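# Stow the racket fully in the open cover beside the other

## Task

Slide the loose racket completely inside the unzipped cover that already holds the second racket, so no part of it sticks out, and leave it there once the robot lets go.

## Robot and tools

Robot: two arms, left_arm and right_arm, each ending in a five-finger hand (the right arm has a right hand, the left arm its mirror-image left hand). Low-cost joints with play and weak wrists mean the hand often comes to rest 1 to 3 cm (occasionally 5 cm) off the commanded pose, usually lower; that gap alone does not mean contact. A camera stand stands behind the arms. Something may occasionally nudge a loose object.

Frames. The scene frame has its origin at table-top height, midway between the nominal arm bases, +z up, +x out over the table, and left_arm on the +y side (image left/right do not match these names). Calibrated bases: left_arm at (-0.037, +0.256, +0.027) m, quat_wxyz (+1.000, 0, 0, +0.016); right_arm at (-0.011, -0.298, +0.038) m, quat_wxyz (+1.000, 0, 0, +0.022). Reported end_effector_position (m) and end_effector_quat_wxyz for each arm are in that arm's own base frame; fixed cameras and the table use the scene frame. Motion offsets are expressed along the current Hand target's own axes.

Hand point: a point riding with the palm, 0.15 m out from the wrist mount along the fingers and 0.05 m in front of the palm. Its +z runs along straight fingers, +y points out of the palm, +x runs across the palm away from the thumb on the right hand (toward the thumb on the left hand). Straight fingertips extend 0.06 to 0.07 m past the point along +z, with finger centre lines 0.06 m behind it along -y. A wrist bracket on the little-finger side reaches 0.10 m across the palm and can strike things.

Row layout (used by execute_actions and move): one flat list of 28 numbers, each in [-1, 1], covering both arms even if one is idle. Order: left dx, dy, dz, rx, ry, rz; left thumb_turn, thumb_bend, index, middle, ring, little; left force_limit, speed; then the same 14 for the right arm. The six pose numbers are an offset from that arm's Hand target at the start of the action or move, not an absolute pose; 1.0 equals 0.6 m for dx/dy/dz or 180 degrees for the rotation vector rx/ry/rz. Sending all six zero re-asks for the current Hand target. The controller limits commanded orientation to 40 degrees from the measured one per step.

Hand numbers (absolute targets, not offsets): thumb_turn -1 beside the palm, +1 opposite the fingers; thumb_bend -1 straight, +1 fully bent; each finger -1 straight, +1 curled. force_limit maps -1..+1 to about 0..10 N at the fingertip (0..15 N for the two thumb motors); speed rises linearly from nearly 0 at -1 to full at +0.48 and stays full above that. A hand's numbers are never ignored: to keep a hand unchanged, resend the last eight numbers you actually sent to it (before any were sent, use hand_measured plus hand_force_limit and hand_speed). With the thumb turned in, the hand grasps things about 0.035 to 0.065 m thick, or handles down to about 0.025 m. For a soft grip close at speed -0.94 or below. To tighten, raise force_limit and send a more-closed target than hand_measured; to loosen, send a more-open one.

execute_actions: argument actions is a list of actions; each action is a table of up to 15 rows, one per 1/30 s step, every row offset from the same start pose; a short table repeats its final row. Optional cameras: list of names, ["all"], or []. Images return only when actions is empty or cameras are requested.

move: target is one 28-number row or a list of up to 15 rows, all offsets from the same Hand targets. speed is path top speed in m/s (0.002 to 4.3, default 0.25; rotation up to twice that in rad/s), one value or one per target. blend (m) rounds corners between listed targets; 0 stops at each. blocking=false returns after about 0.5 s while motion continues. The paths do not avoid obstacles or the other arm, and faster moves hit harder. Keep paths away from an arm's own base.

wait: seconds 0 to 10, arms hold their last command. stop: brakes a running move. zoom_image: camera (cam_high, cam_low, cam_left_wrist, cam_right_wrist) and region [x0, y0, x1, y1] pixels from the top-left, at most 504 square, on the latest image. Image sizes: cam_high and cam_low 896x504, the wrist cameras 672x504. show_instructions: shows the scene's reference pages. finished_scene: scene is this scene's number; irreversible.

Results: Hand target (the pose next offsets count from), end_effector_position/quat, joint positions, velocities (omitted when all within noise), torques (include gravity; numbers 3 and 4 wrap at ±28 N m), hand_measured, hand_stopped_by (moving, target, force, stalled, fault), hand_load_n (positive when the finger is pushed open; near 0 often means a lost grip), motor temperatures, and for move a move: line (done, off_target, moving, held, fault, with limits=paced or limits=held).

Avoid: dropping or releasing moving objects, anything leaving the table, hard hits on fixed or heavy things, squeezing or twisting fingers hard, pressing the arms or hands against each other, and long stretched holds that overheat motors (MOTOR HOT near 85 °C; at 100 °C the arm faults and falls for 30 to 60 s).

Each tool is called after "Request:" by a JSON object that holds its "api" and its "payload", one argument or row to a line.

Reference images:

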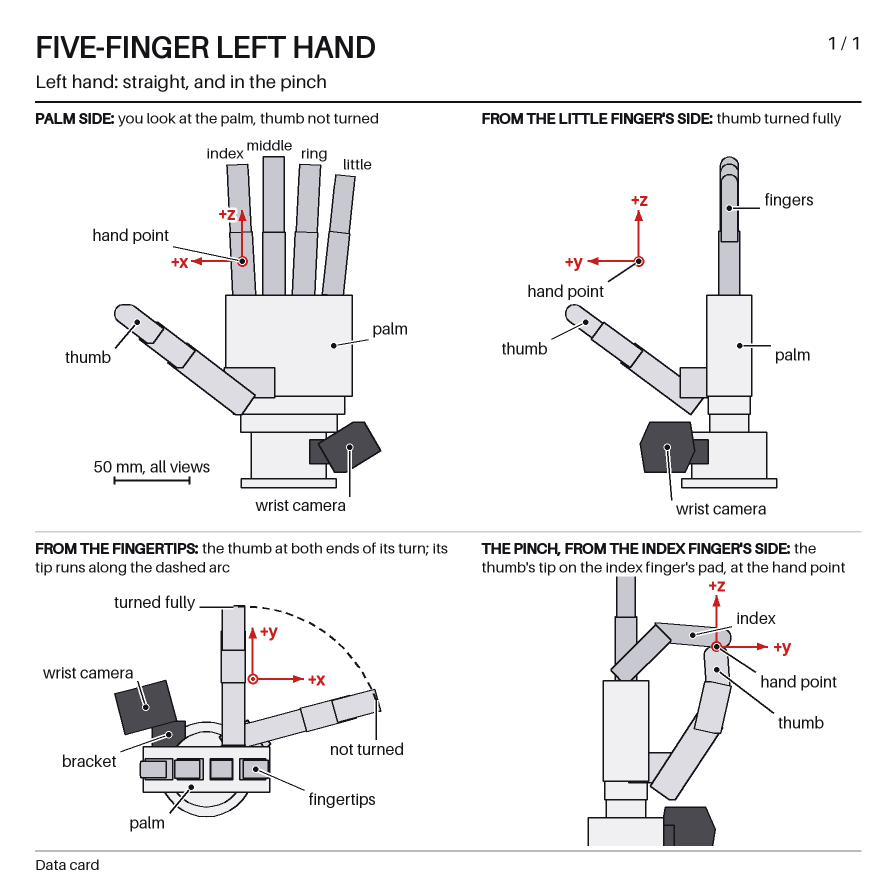

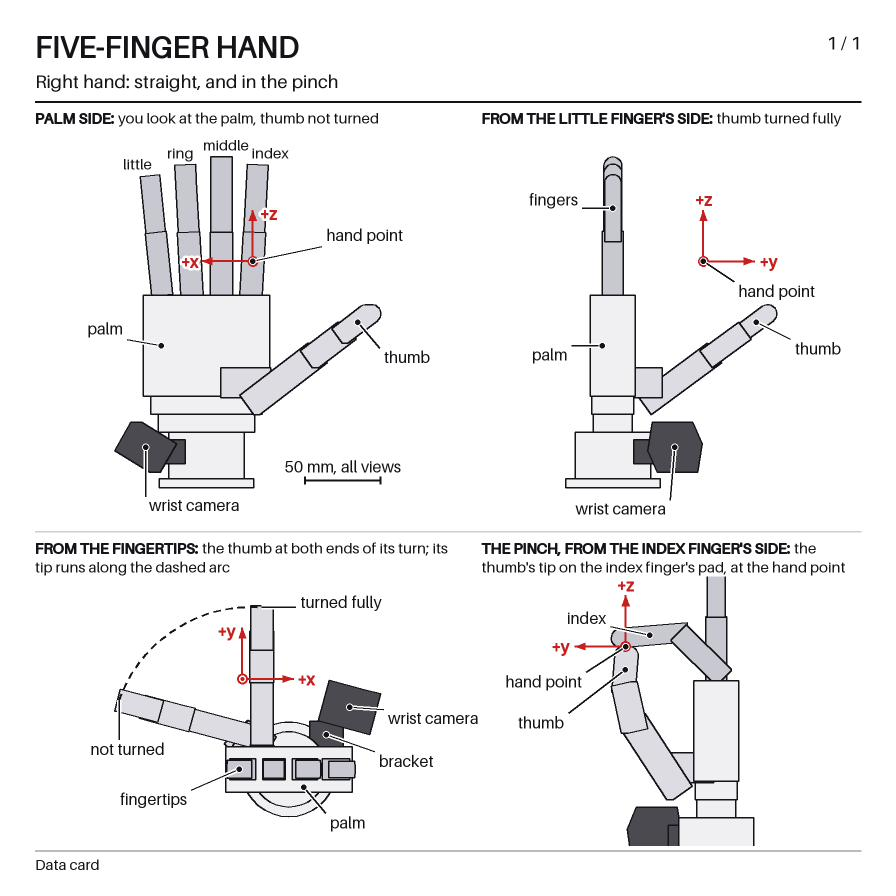

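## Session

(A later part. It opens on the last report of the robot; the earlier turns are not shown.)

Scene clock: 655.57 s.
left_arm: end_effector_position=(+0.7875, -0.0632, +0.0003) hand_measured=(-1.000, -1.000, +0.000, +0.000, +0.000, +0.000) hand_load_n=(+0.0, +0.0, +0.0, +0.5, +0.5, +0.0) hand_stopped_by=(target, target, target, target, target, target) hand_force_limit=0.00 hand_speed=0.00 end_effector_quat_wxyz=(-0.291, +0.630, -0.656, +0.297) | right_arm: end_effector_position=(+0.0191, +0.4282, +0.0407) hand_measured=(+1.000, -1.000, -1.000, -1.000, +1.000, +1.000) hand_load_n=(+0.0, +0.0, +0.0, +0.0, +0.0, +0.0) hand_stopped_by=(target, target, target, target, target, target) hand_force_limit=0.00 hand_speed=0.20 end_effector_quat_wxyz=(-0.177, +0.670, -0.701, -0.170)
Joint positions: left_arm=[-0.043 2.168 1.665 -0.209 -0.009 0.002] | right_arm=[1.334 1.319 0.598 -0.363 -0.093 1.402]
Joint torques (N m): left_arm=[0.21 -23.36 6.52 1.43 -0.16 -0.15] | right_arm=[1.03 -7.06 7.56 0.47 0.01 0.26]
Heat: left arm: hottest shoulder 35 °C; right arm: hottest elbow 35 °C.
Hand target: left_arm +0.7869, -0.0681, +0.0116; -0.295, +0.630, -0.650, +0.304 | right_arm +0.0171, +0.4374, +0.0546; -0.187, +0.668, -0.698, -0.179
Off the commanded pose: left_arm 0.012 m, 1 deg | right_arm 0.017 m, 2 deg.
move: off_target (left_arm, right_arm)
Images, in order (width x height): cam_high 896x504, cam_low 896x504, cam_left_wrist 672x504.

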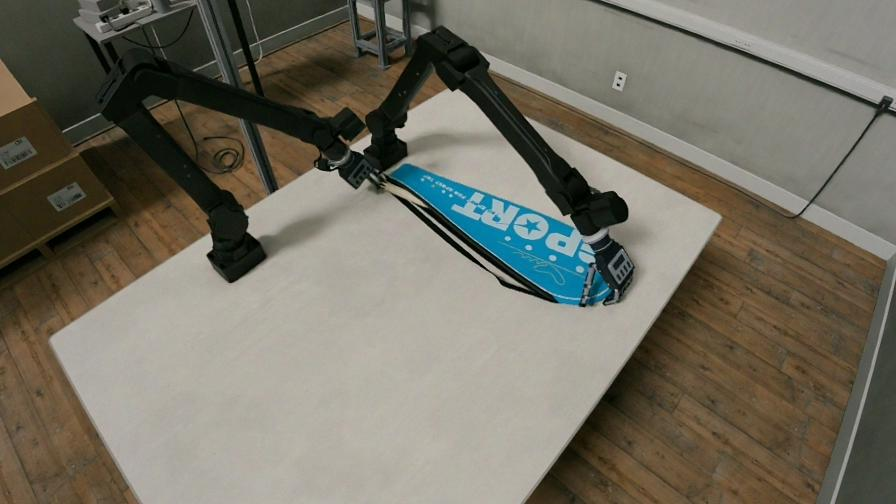

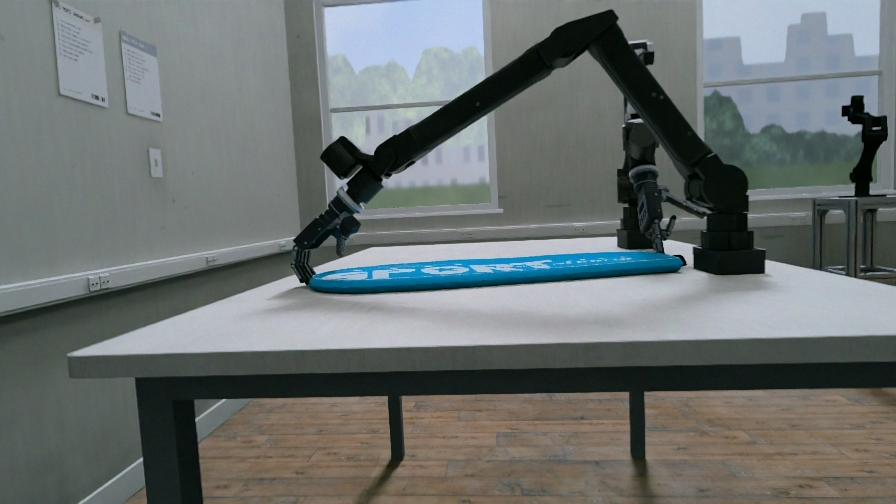

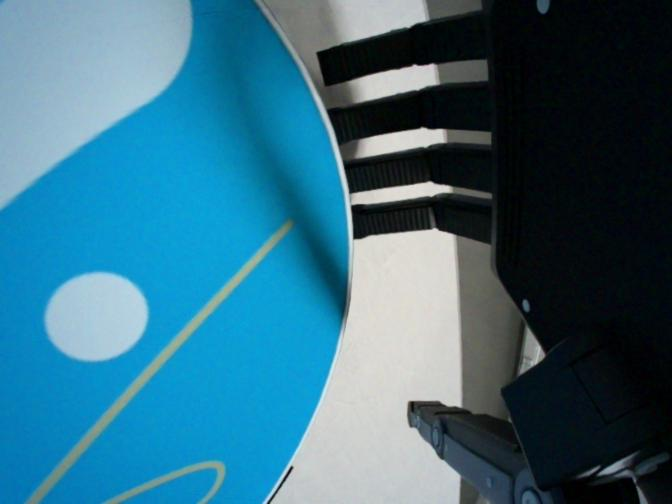

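Request:
{"api": "move", "payload": {
  "target": [
    [0.0016,0.032,-0.0385,0,0,0,-1,-1,0,0,0,0,0,0, 0,-0.02,-0.005,0,0,0,1,-1,-1,-1,1,1,0,0.2]
  ],
  "cameras": ["cam_high","cam_left_wrist","cam_right_wrist"],
  "speed": 0.04
}}

Request:
{"api": "zoom_image", "payload": {
  "camera": "cam_high",
  "region": [540, 180, 700, 320]
}}

Request:
{"api": "zoom_image", "payload": {
  "camera": "cam_high",
  "region": [320, 110, 440, 220]
}}

Scene clock: 661.30 s.
left_arm: end_effector_position=(+0.7606, -0.0568, -0.0007) hand_measured=(-1.000, -1.000, +0.000, +0.000, +0.000, +0.000) hand_load_n=(+0.0, -0.5, +0.0, +2.0, +2.5, +0.0) hand_stopped_by=(target, target, target, target, target, target) hand_force_limit=0.00 hand_speed=0.00 end_effector_quat_wxyz=(-0.295, +0.632, -0.652, +0.297) | right_arm: end_effector_position=(+0.0133, +0.4257, +0.0408) hand_measured=(+1.000, -1.000, -1.000, -1.000, +1.000, +1.000) hand_load_n=(+0.0, -0.5, -2.5, +0.0, +0.0, +0.5) hand_stopped_by=(target, target, target, target, target, target) hand_force_limit=0.00 hand_speed=0.20 end_effector_quat_wxyz=(-0.168, +0.678, -0.693, -0.176)
Joint positions: left_arm=[-0.037 2.105 1.547 -0.149 -0.012 0.001] | right_arm=[1.336 1.319 0.598 -0.371 -0.115 1.386]
Joint torques (N m): left_arm=[0.09 -22.71 5.98 1.18 -0.11 -0.15] | right_arm=[-2.14 -7.24 8.01 0.31 0.17 0.1]
Heat: left arm: hottest shoulder 36 °C; right arm: hottest elbow 35 °C.
Hand target: left_arm +0.7569, -0.0681, +0.0116; -0.295, +0.630, -0.650, +0.304 | right_arm +0.0290, +0.4354, +0.0572; -0.187, +0.668, -0.698, -0.179
Off the commanded pose: left_arm 0.017 m, 1 deg | right_arm 0.025 m, 3 deg.
move: off_target (left_arm, right_arm)
Images, in order (width x height): cam_high 896x504, cam_left_wrist 672x504, cam_right_wrist 672x504.

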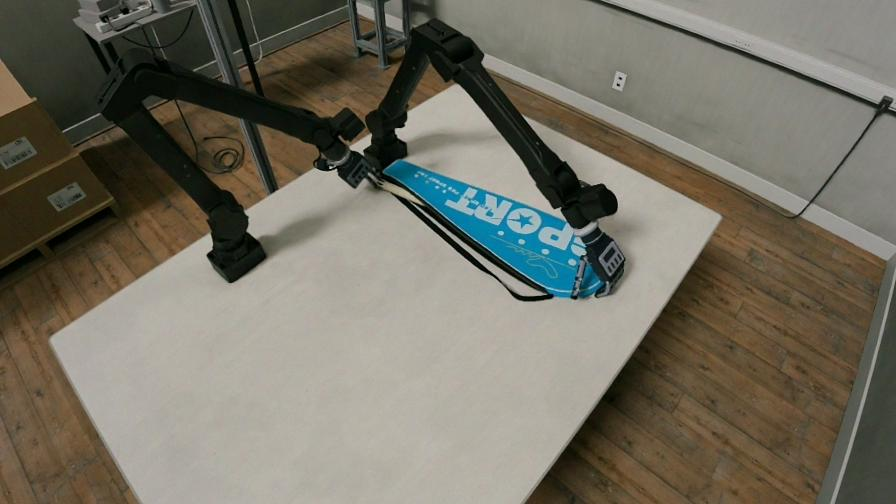

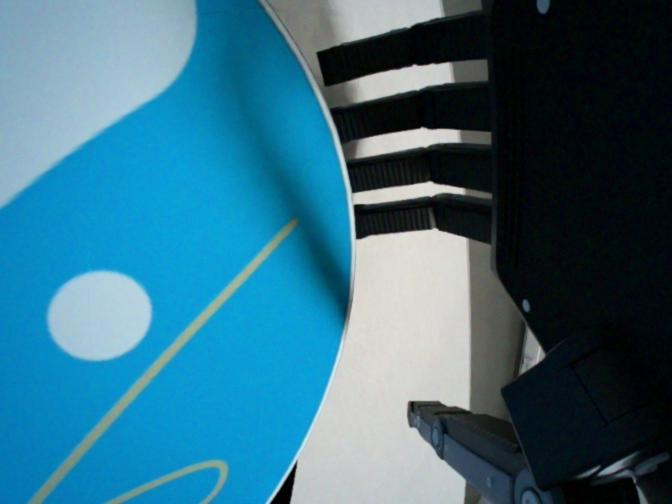

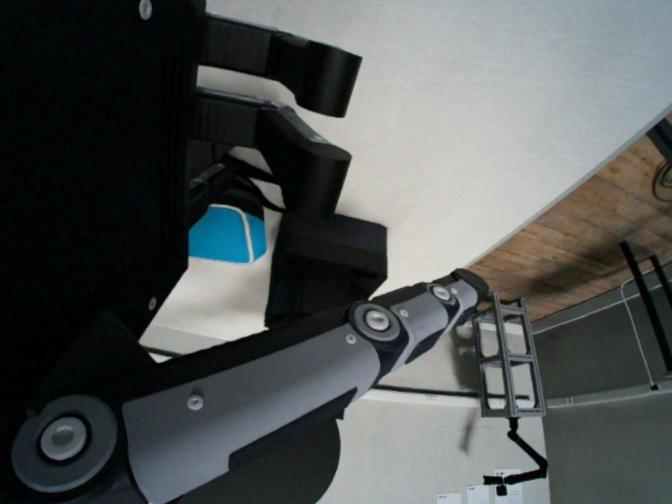

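Scaled by 3.150 from the camera's 896x504 image, which has a finer 1280x720 frame.

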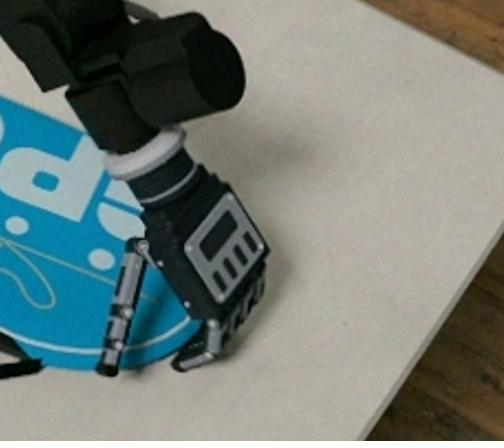

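Scaled by 4.200 from the camera's 896x504 image, which has a finer 1280x720 frame.

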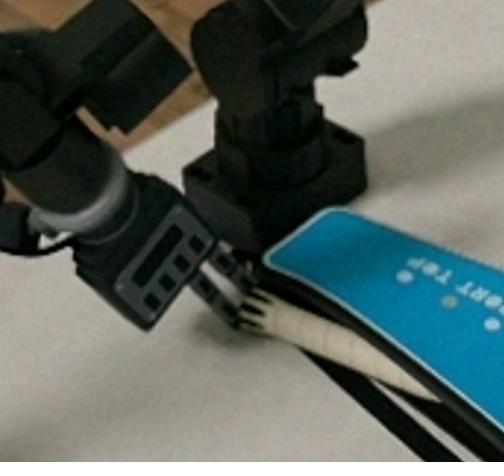

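Request:
{"api": "move", "payload": {
  "target": [
    [0.0003,0.005,-0.0064,0,0,0,-1,-1,0,0,0,0,0,0, 0,-0.042,-0.005,0,0,0,1,-1,-1,-1,1,1,0,0.2]
  ],
  "cameras": ["cam_high","cam_left_wrist"],
  "speed": 0.04
}}

Request:
{"api": "zoom_image", "payload": {
  "camera": "cam_high",
  "region": [540, 180, 700, 320]
}}

Request:
{"api": "zoom_image", "payload": {
  "camera": "cam_high",
  "region": [320, 110, 440, 220]
}}

Scene clock: 671.77 s.
left_arm: end_effector_position=(+0.7573, -0.0565, -0.0002) hand_measured=(-1.000, -1.000, +0.000, +0.000, +0.000, +0.000) hand_load_n=(-0.5, +0.0, +0.0, +2.5, +3.0, +0.0) hand_stopped_by=(target, target, target, target, target, target) hand_force_limit=0.00 hand_speed=0.00 end_effector_quat_wxyz=(-0.296, +0.631, -0.652, +0.298) | right_arm: end_effector_position=(+0.0291, +0.4177, +0.0404) hand_measured=(+1.000, -1.000, -1.000, -1.000, +1.000, +1.000) hand_load_n=(+0.0, +0.0, -4.0, -0.5, +0.0, +0.0) hand_stopped_by=(target, target, target, target, target, target) hand_force_limit=0.00 hand_speed=0.20 end_effector_quat_wxyz=(-0.163, +0.684, -0.689, -0.179)
Joint positions: left_arm=[-0.037 2.096 1.53 -0.137 -0.013 0.001] | right_arm=[1.271 1.319 0.598 -0.386 -0.159 1.316]
Joint torques (N m): left_arm=[0.09 -22.71 5.83 1.06 -0.08 -0.16] | right_arm=[-3.14 -6.77 9.22 0.18 0.42 0.15]
Heat: left arm: hottest shoulder 35 °C; right arm: hottest elbow 35 °C.
Hand target: left_arm +0.7519, -0.0682, +0.0117; -0.295, +0.630, -0.650, +0.304 | right_arm +0.0541, +0.4328, +0.0598; -0.187, +0.668, -0.698, -0.179
Off the commanded pose: left_arm 0.018 m, 1 deg | right_arm 0.035 m, 4 deg.
move: off_target (left_arm, right_arm)
Images, in order (width x height): cam_high 896x504, cam_left_wrist 672x504.

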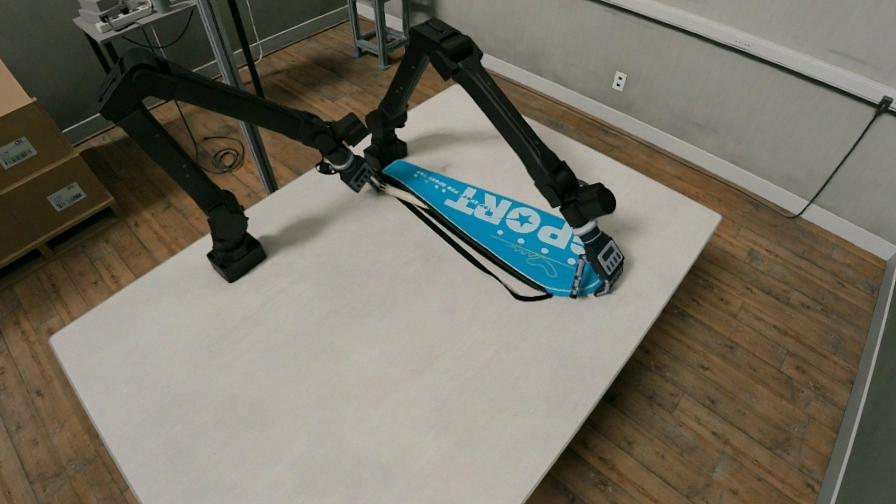

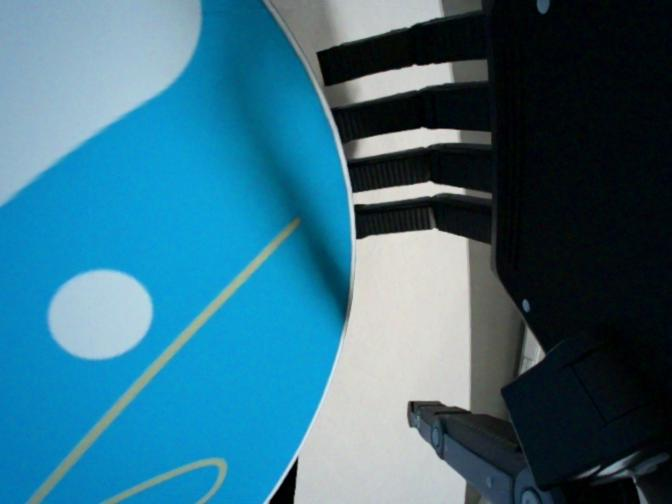

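Scaled by 3.150 from the camera's 896x504 image, which has a finer 1280x720 frame.

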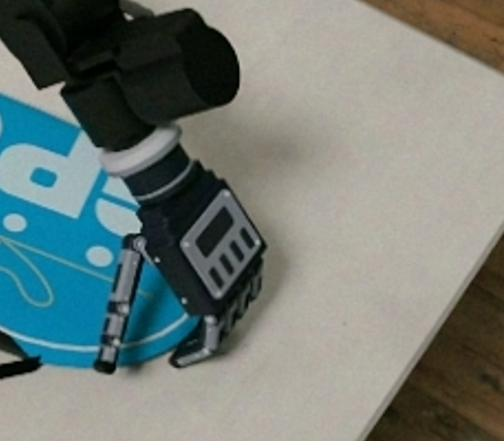

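Scaled by 4.200 from the camera's 896x504 image, which has a finer 1280x720 frame.

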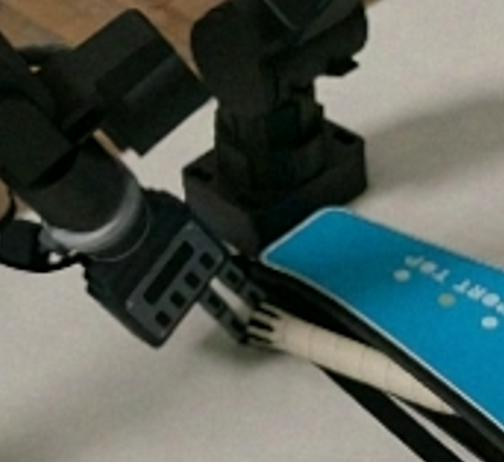

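Request:
{"api": "move", "payload": {
  "target": [
    [0,0,0,0,0,0,-1,-1,0,0,0,0,0,0, 0,-0.025,-0.005,0,0,0,1,-1,-1,-1,1,1,0,0.2]
  ],
  "cameras": ["cam_high","cam_left_wrist"],
  "speed": 0.04
}}

Request:
{"api": "zoom_image", "payload": {
  "camera": "cam_high",
  "region": [320, 110, 440, 220]
}}

Scene clock: 677.07 s.
left_arm: end_effector_position=(+0.7573, -0.0565, -0.0002) hand_measured=(-1.000, -1.000, +0.000, +0.000, +0.000, +0.000) hand_load_n=(+0.0, +0.0, +0.0, +2.5, +2.5, +0.0) hand_stopped_by=(target, target, target, target, target, target) hand_force_limit=0.00 hand_speed=0.00 end_effector_quat_wxyz=(-0.296, +0.631, -0.652, +0.298) | right_arm: end_effector_position=(+0.0372, +0.4114, +0.0399) hand_measured=(+1.000, -1.000, -1.000, -1.000, +1.000, +1.000) hand_load_n=(+0.0, +0.0, -5.0, -0.5, +0.0, +0.0) hand_stopped_by=(target, target, target, target, target, target) hand_force_limit=0.00 hand_speed=0.20 end_effector_quat_wxyz=(-0.157, +0.688, -0.685, -0.182)
Joint positions: left_arm=[-0.037 2.096 1.53 -0.137 -0.013 0.001] | right_arm=[1.233 1.319 0.598 -0.401 -0.188 1.273]
Joint torques (N m): left_arm=[0.09 -22.65 5.82 1.03 -0.08 -0.16] | right_arm=[-3.66 -6.59 10.03 0.1 0.7 0.16]
Heat: left arm: hottest shoulder 35 °C; right arm: hottest elbow 35 °C.
Hand target: left_arm +0.7519, -0.0682, +0.0117; -0.295, +0.630, -0.650, +0.304 | right_arm +0.0690, +0.4306, +0.0624; -0.187, +0.668, -0.698, -0.179
Off the commanded pose: left_arm 0.018 m, 1 deg | right_arm 0.043 m, 4 deg.
move: off_target (left_arm, right_arm)
Images, in order (width x height): cam_high 896x504, cam_left_wrist 672x504.

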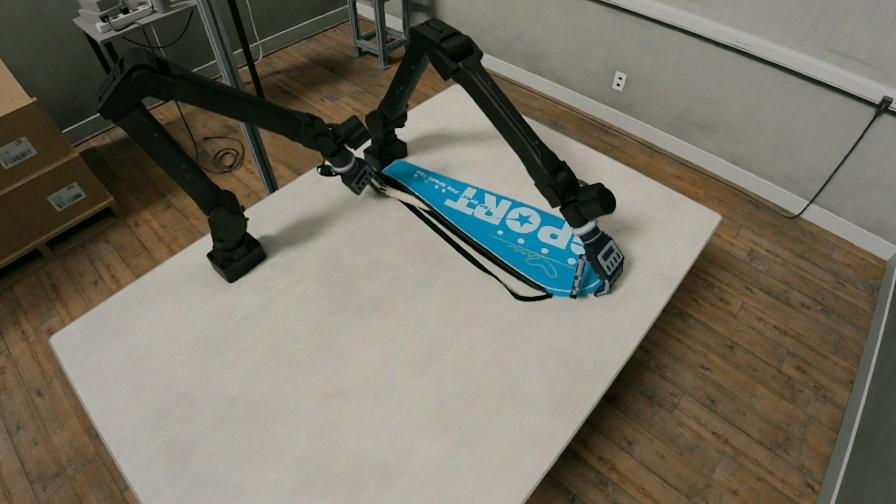

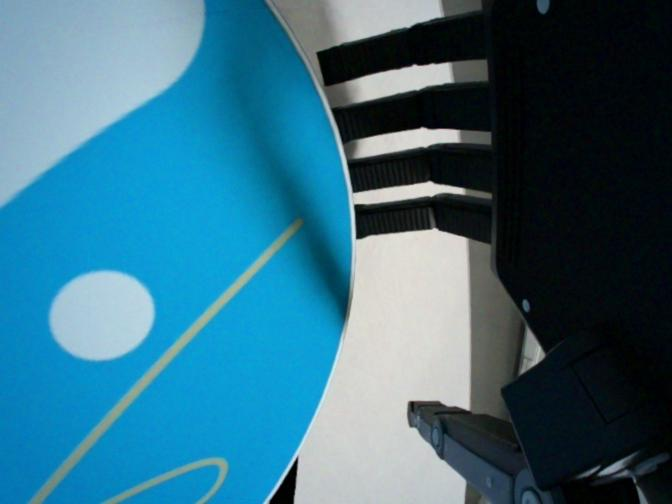

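Scaled by 4.200 from the camera's 896x504 image, which has a finer 1280x720 frame.

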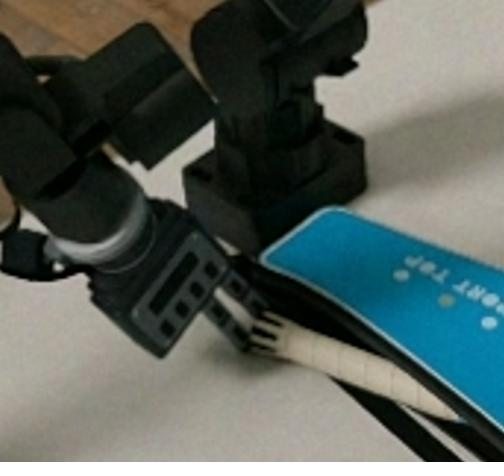

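Request:
{"api": "move", "payload": {
  "target": [
    [-0.0016,-0.032,0.0385,0,0,0,-1,-1,0,0,0,0,0,0, 0,0.1,0,0,0,0,1,-1,-1,-1,1,1,0,0.2],
    [-0.0016,-0.186,-0.0895,0,0,0,-1,-1,-1,-1,-1,-1,0,0, -0.096,0.1,-0.175,0,0,0,1,-1,-1,-1,1,1,0,0.2],
    [-0.1428,0.3493,-0.8075,-0.1901,-0.2586,-0.5535,-1,-1,-1,-1,-1,-1,0,0, 0.1115,-0.0987,-0.2137,0.0738,-0.1204,-0.5264,-1,-1,-1,-1,-1,-1,0,0.2]
  ],
  "cameras": ["all"],
  "speed": [0.1,0.2,0.35]
}}

Scene clock: 710.70 s.
left_arm: end_effector_position=(+0.2517, +0.0328, +0.1597) hand_measured=(-1.000, -1.000, -1.000, -1.000, -1.000, -1.000) hand_load_n=(+0.0, -0.5, +0.0, +0.0, +0.0, +0.0) hand_stopped_by=(target, target, target, target, target, target) hand_force_limit=0.00 hand_speed=0.00 end_effector_quat_wxyz=(-0.002, +0.992, +0.126, +0.001) | right_arm: end_effector_position=(+0.1175, +0.3091, +0.1372) hand_measured=(-1.000, -1.000, -1.000, -1.000, -1.000, -1.000) hand_load_n=(+0.0, +0.0, +0.0, +0.0, +0.0, +0.0) hand_stopped_by=(target, target, target, target, target, target) hand_force_limit=0.00 hand_speed=0.20 end_effector_quat_wxyz=(-0.433, +0.900, +0.045, -0.029)
Joint positions: left_arm=[0.382 0.91 0.797 -1.456 -0.004 -1.441] | right_arm=[0.888 0.908 0.615 -0.559 -0.595 -0.553]
Joint torques (N m): left_arm=[1.55 -3.96 6.97 -0.31 0.28 -0.14] | right_arm=[-1.49 -3.9 7.77 0.92 -0.5 0.04]
Heat: left arm: hottest shoulder 36 °C; right arm: hottest elbow 38 °C.
Hand target: left_arm +0.2485, +0.0330, +0.1611; +0.000, +0.991, +0.136, +0.000 | right_arm +0.1228, +0.3061, +0.1400; -0.438, +0.898, +0.043, -0.021
Off the commanded pose: left_arm 0.004 m, 1 deg | right_arm 0.007 m, 1 deg.
move: done; target 2's new numbers were sent with left_arm's hand 0.038 m and 3 deg from that target

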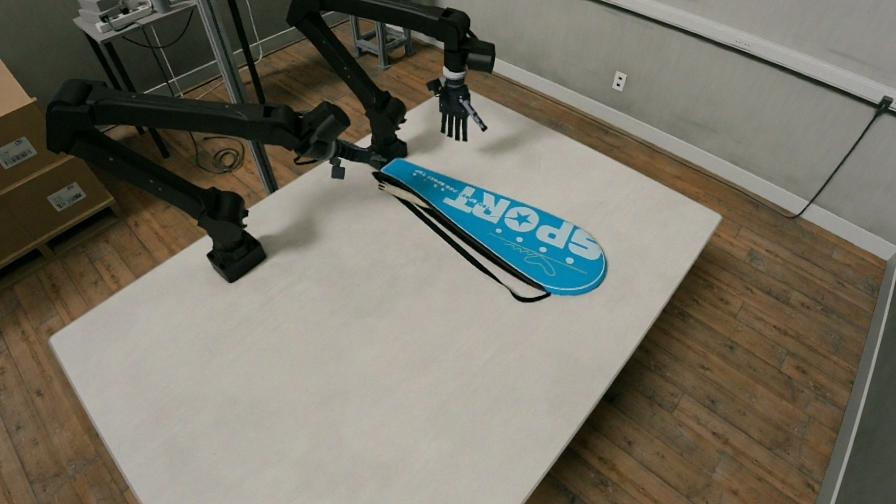

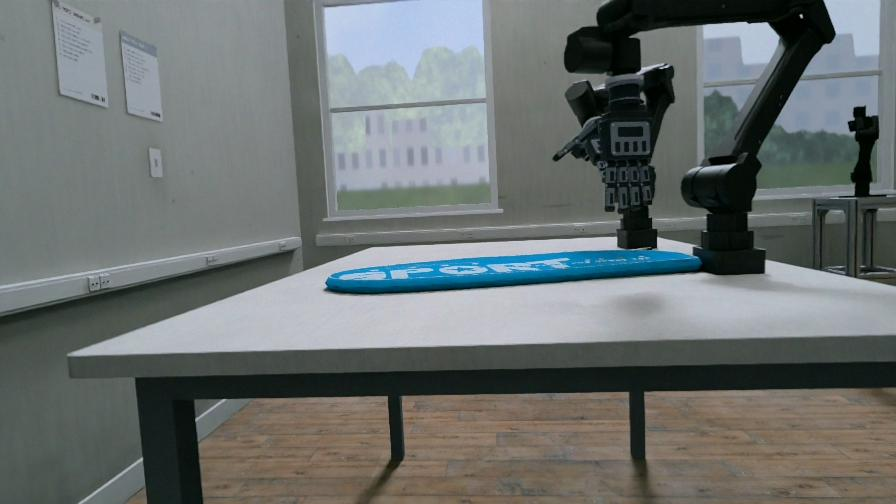

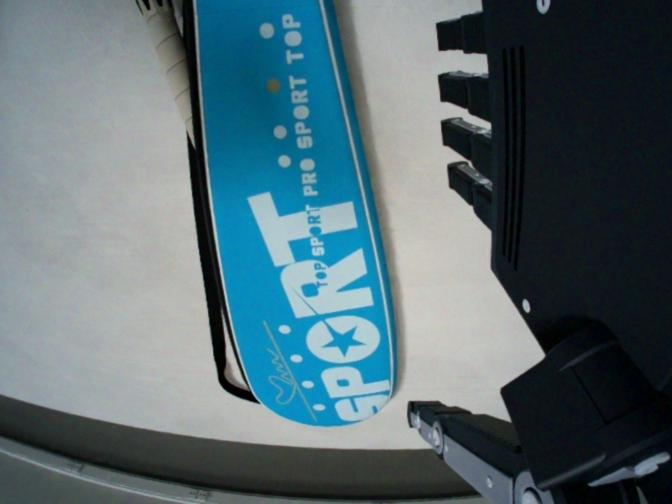

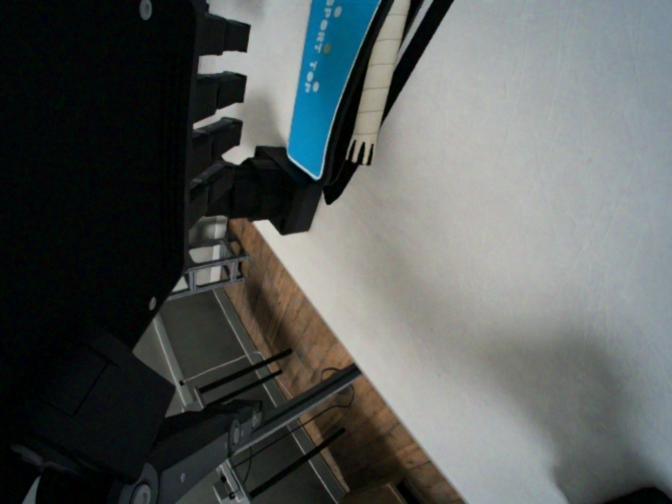

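Request:
{"api": "zoom_image", "payload": {
  "camera": "cam_right_wrist",
  "region": [260, 0, 460, 240]
}}

Request:
{"api": "zoom_image", "payload": {
  "camera": "cam_left_wrist",
  "region": [110, 0, 310, 200]
}}

Scaled by 2.100 from the camera's 672x504 image, which has a finer 960x720 frame.

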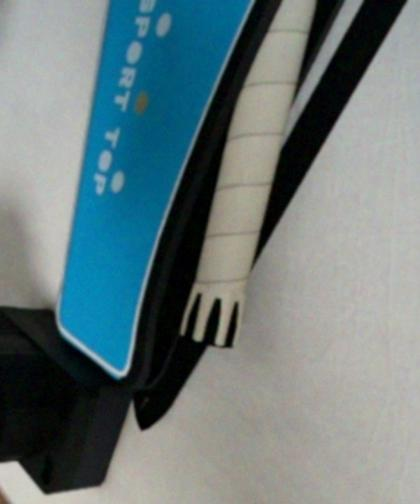

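Scaled by 2.520 from the camera's 672x504 image, which has a finer 960x720 frame.

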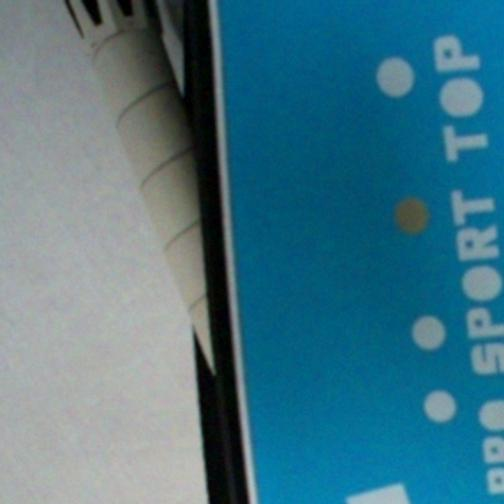

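Request:
{"api": "move", "payload": {
  "target": [
    [0,0,0.1667,0,0,0,-1,-1,-1,-1,-1,-1,0,0, 0,0.105,0.0821,0,0,0,-1,-1,-1,-1,-1,-1,0,0.2],
    [0,0.083,0.1667,0,0,0,-1,-1,-1,-1,-1,-1,0,0, 0,0.2101,0.1643,0,0,0,-1,-1,-1,-1,-1,-1,0,0.2]
  ],
  "cameras": ["cam_high","cam_left_wrist","cam_right_wrist"],
  "speed": 0.12
}}

Request:
{"api": "zoom_image", "payload": {
  "camera": "cam_left_wrist",
  "region": [0, 0, 250, 250]
}}

Request:
{"api": "zoom_image", "payload": {
  "camera": "cam_high",
  "region": [340, 100, 490, 220]
}}

Scene clock: 720.37 s.
left_arm: end_effector_position=(+0.2596, -0.0137, +0.0632) hand_measured=(-1.000, -1.000, -1.000, -1.000, -1.000, -1.000) hand_load_n=(+0.0, +0.0, +0.0, +0.0, +0.0, +0.0) hand_stopped_by=(target, target, target, target, target, target) hand_force_limit=0.00 hand_speed=0.00 end_effector_quat_wxyz=(+0.000, +0.991, +0.132, -0.002) | right_arm: end_effector_position=(+0.1156, +0.3055, -0.0196) hand_measured=(-1.000, -1.000, -1.000, -1.000, -1.000, -1.000) hand_load_n=(+0.0, +0.0, +0.0, +0.0, +0.0, +0.0) hand_stopped_by=(target, target, target, target, target, target) hand_force_limit=0.00 hand_speed=0.20 end_effector_quat_wxyz=(-0.432, +0.900, +0.046, -0.028)
Joint positions: left_arm=[0.17 0.98 0.573 -1.166 0 -1.665] | right_arm=[0.886 1.282 0.342 0.084 -0.595 -0.559]
Joint torques (N m): left_arm=[0.15 -2.73 6.46 0.5 0.08 -0.14] | right_arm=[-1.32 -3.84 4.98 1.8 -0.5 0.09]
Heat: left arm: hottest shoulder 35 °C; right arm: hottest elbow 37 °C.
Hand target: left_arm +0.2621, -0.0149, +0.0611; +0.000, +0.991, +0.136, +0.001 | right_arm +0.1228, +0.3061, -0.0200; -0.438, +0.898, +0.043, -0.021
Off the commanded pose: left_arm 0.003 m, 1 deg | right_arm 0.007 m, 1 deg.
move: done
Images, in order (width x height): cam_high 896x504, cam_left_wrist 672x504, cam_right_wrist 672x504.

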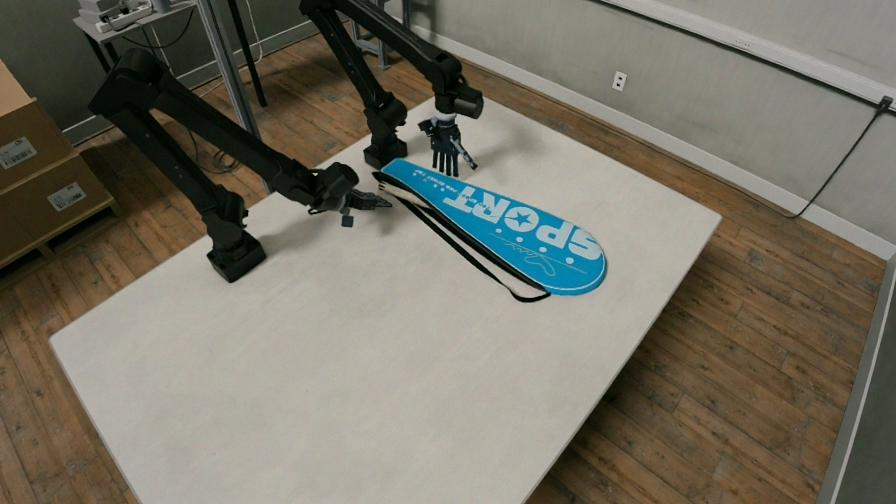

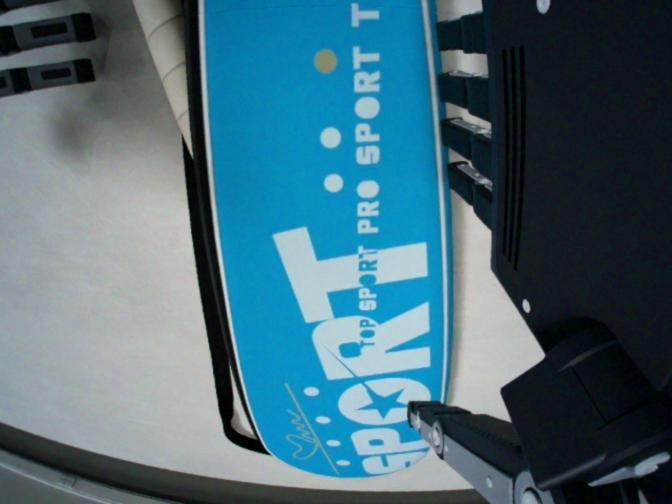

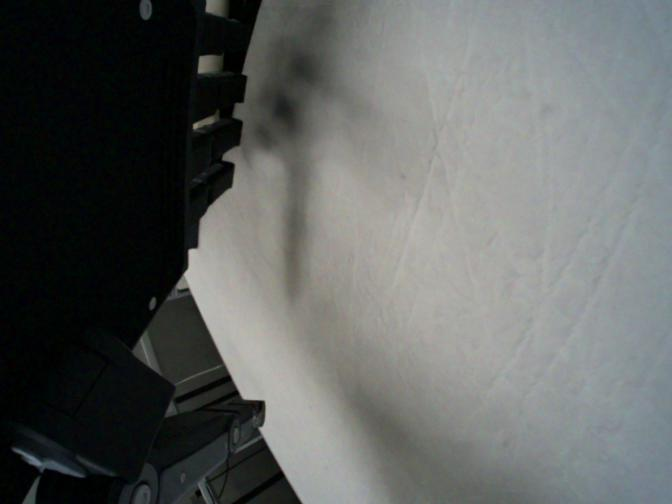

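Scaled by 2.016 from the camera's 672x504 image, which has a finer 960x720 frame.

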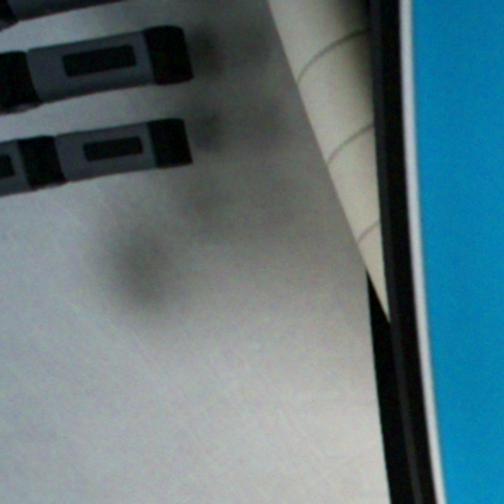

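Scaled by 3.360 from the camera's 896x504 image, which has a finer 1280x720 frame.

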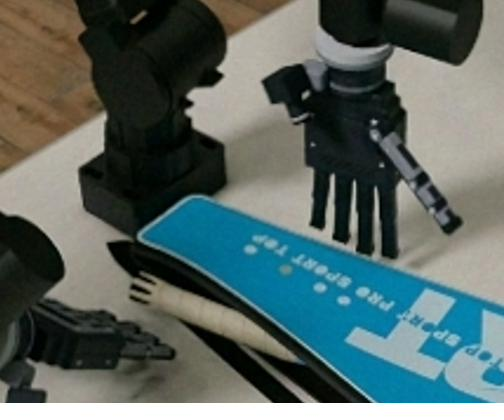

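Request:
{"api": "move", "payload": {
  "target": [
    [0,0.01,0,0,0,0,-1,-1,-1,-1,-1,-1,0,0, 0,-0.0435,0.0718,0,0,0,-1,-1,-1,-1,-1,-1,0,0.2]
  ],
  "cameras": ["cam_high","cam_left_wrist","cam_right_wrist"],
  "speed": 0.06
}}

Request:
{"api": "zoom_image", "payload": {
  "camera": "cam_left_wrist",
  "region": [0, 0, 250, 250]
}}

Request:
{"api": "zoom_image", "payload": {
  "camera": "cam_high",
  "region": [340, 100, 490, 220]
}}

Scene clock: 727.33 s.
left_arm: end_effector_position=(+0.2606, -0.0172, +0.0629) hand_measured=(-1.000, -1.000, -1.000, -1.000, -1.000, -1.000) hand_load_n=(+0.0, +0.0, +0.0, +0.0, +0.0, +0.0) hand_stopped_by=(target, target, target, target, target, target) hand_force_limit=0.00 hand_speed=0.00 end_effector_quat_wxyz=(+0.000, +0.991, +0.137, -0.002) | right_arm: end_effector_position=(+0.1115, +0.3337, -0.0334) hand_measured=(-1.000, -1.000, -1.000, -1.000, -1.000, -1.000) hand_load_n=(+0.0, +0.0, +0.0, +0.0, +0.0, +0.0) hand_stopped_by=(target, target, target, target, target, target) hand_force_limit=0.00 hand_speed=0.20 end_effector_quat_wxyz=(-0.426, +0.904, +0.034, -0.028)
Joint positions: left_arm=[0.152 0.982 0.573 -1.166 0 -1.693] | right_arm=[0.969 1.396 0.378 0.195 -0.524 -0.468]
Joint torques (N m): left_arm=[-0.03 -2.78 6.58 0.54 0.08 -0.17] | right_arm=[1.2 -4.01 7.84 1.57 0.03 0.22]
Heat: left arm: hottest shoulder 35 °C; right arm: hottest elbow 37 °C.
Hand target: left_arm +0.2637, -0.0207, +0.0611; +0.000, +0.991, +0.136, +0.001 | right_arm +0.1181, +0.3559, -0.0259; -0.438, +0.898, +0.043, -0.021
Off the commanded pose: left_arm 0.005 m, 0 deg | right_arm 0.024 m, 2 deg.
move: off_target (right_arm)
Images, in order (width x height): cam_high 896x504, cam_left_wrist 672x504, cam_right_wrist 672x504.

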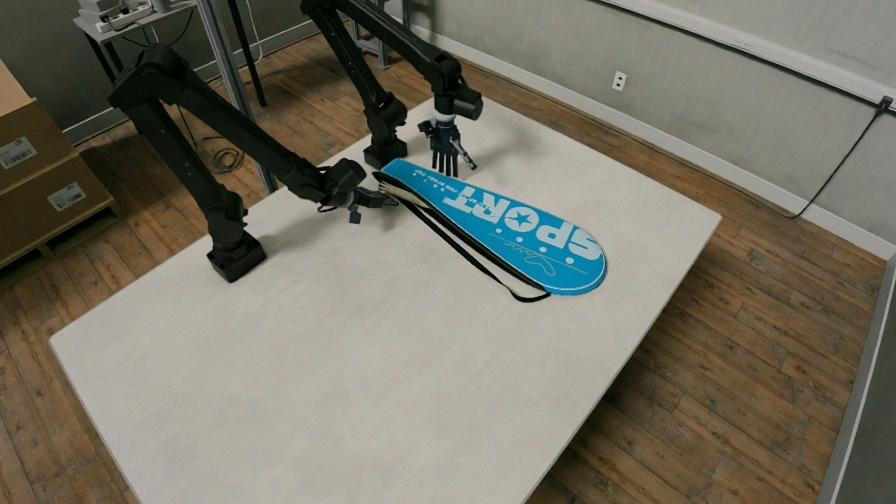

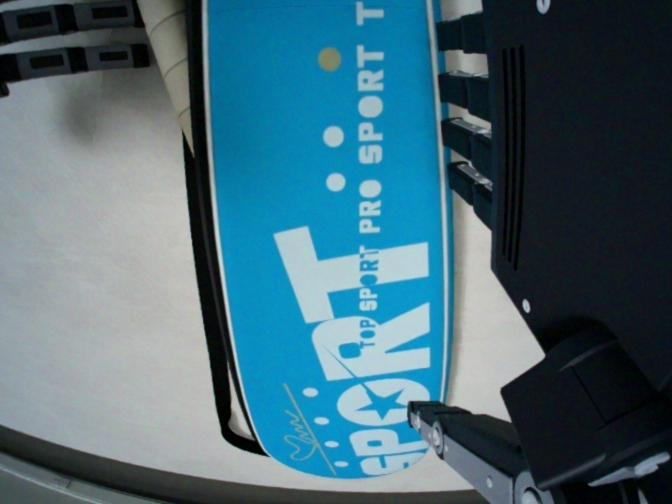

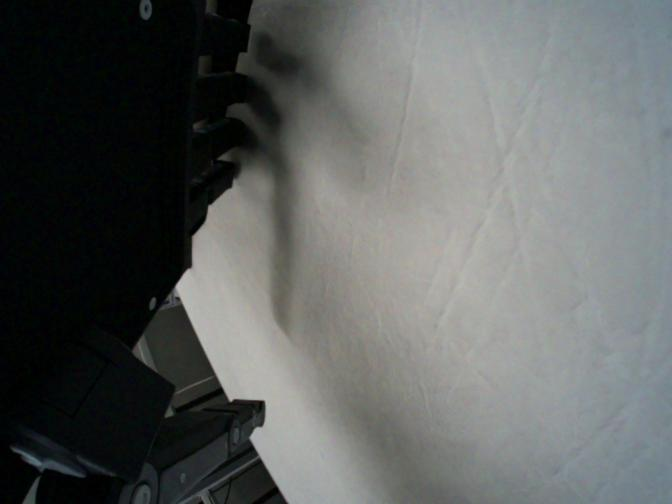

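Scaled by 2.016 from the camera's 672x504 image, which has a finer 960x720 frame.

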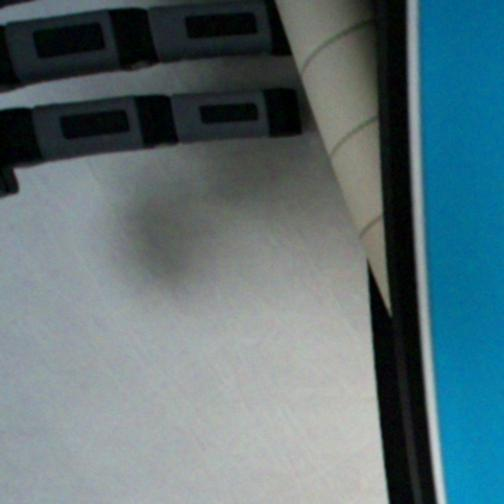

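Scaled by 3.360 from the camera's 896x504 image, which has a finer 1280x720 frame.

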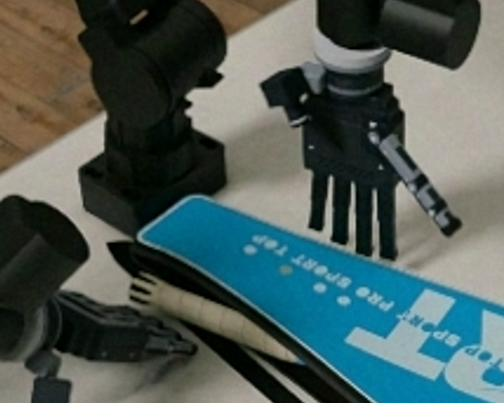

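Request:
{"api": "move", "payload": {
  "target": [
    [0,0.01,0,0,0,0,-1,-1,-1,-1,-1,-1,0,0, 0,-0.0567,0.0615,0,0.009,0.007,-1,-1,-1,-1,-1,-1,0,0.2]
  ],
  "cameras": ["cam_high","cam_left_wrist","cam_right_wrist"],
  "speed": 0.05
}}

Request:
{"api": "zoom_image", "payload": {
  "camera": "cam_left_wrist",
  "region": [0, 0, 250, 250]
}}

Request:
{"api": "zoom_image", "payload": {
  "camera": "cam_high",
  "region": [340, 100, 490, 220]
}}

Scene clock: 732.00 s.
left_arm: end_effector_position=(+0.2619, -0.0197, +0.0621) hand_measured=(-1.000, -1.000, -1.000, -1.000, -1.000, -1.000) hand_load_n=(+0.0, +0.0, +0.0, +0.5, +0.0, -0.5) hand_stopped_by=(target, target, target, target, target, target) hand_force_limit=0.00 hand_speed=0.00 end_effector_quat_wxyz=(-0.004, +0.990, +0.140, -0.002) | right_arm: end_effector_position=(+0.1087, +0.3740, -0.0322) hand_measured=(-1.000, -1.000, -1.000, -1.000, -1.000, -1.000) hand_load_n=(+0.0, +0.0, -1.5, +0.5, +0.0, +0.0) hand_stopped_by=(target, target, target, target, target, target) hand_force_limit=0.00 hand_speed=0.20 end_effector_quat_wxyz=(-0.420, +0.907, +0.016, -0.019)
Joint positions: left_arm=[0.13 0.983 0.573 -1.164 -0.009 -1.721] | right_arm=[1.066 1.463 0.456 0.218 -0.422 -0.365]
Joint torques (N m): left_arm=[-0.32 -2.61 6.74 0.49 0.48 -0.15] | right_arm=[1.73 -4.48 8.96 1.87 0.05 0.26]
Heat: left arm: hottest shoulder 35 °C; right arm: hottest elbow 37 °C.
Hand target: left_arm +0.2653, -0.0265, +0.0611; +0.000, +0.991, +0.136, +0.001 | right_arm +0.1134, +0.4057, -0.0219; -0.438, +0.898, +0.027, -0.013
Off the commanded pose: left_arm 0.008 m, 1 deg | right_arm 0.034 m, 3 deg.
move: off_target (right_arm)
Images, in order (width x height): cam_high 896x504, cam_left_wrist 672x504, cam_right_wrist 672x504.

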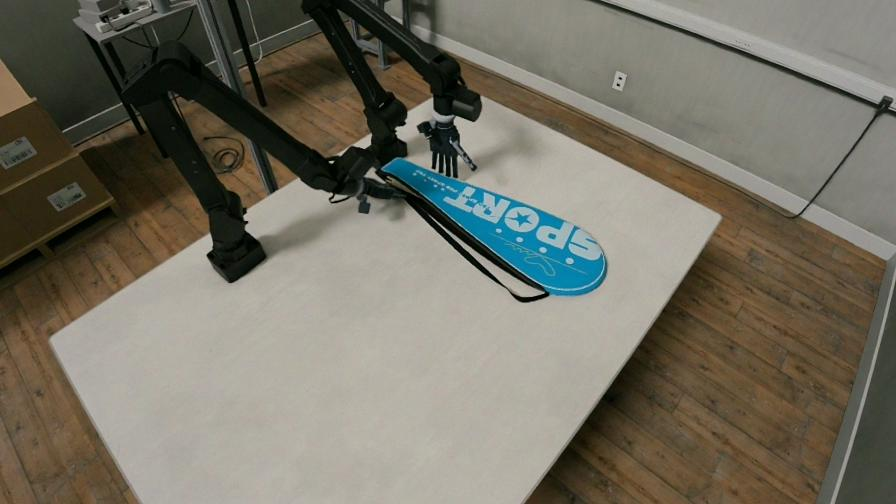

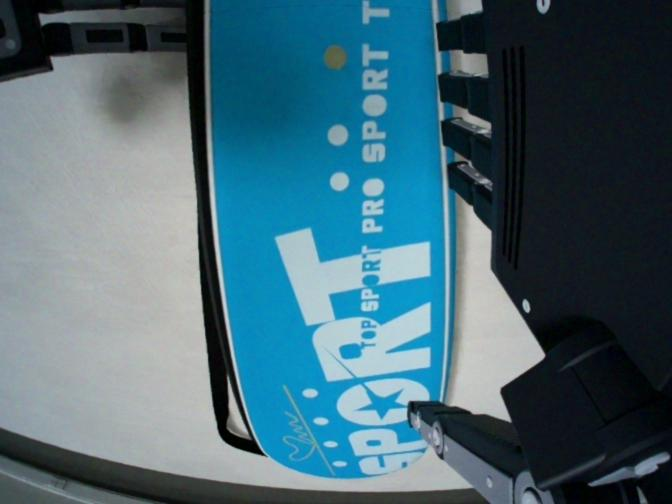

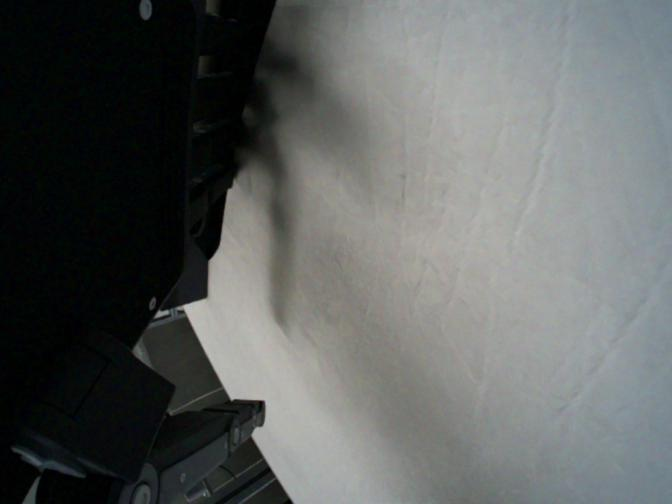

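Scaled by 2.016 from the camera's 672x504 image, which has a finer 960x720 frame.

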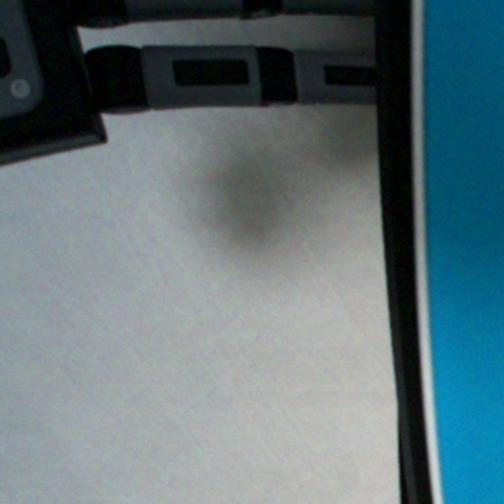

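Scaled by 3.360 from the camera's 896x504 image, which has a finer 1280x720 frame.

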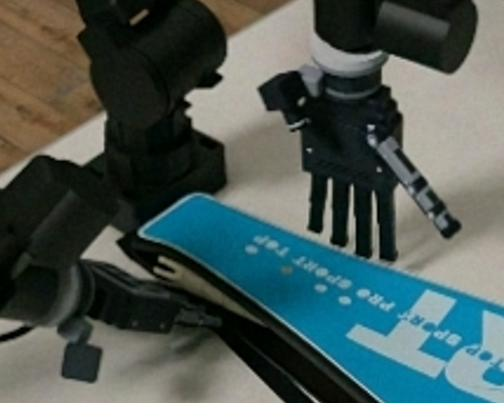

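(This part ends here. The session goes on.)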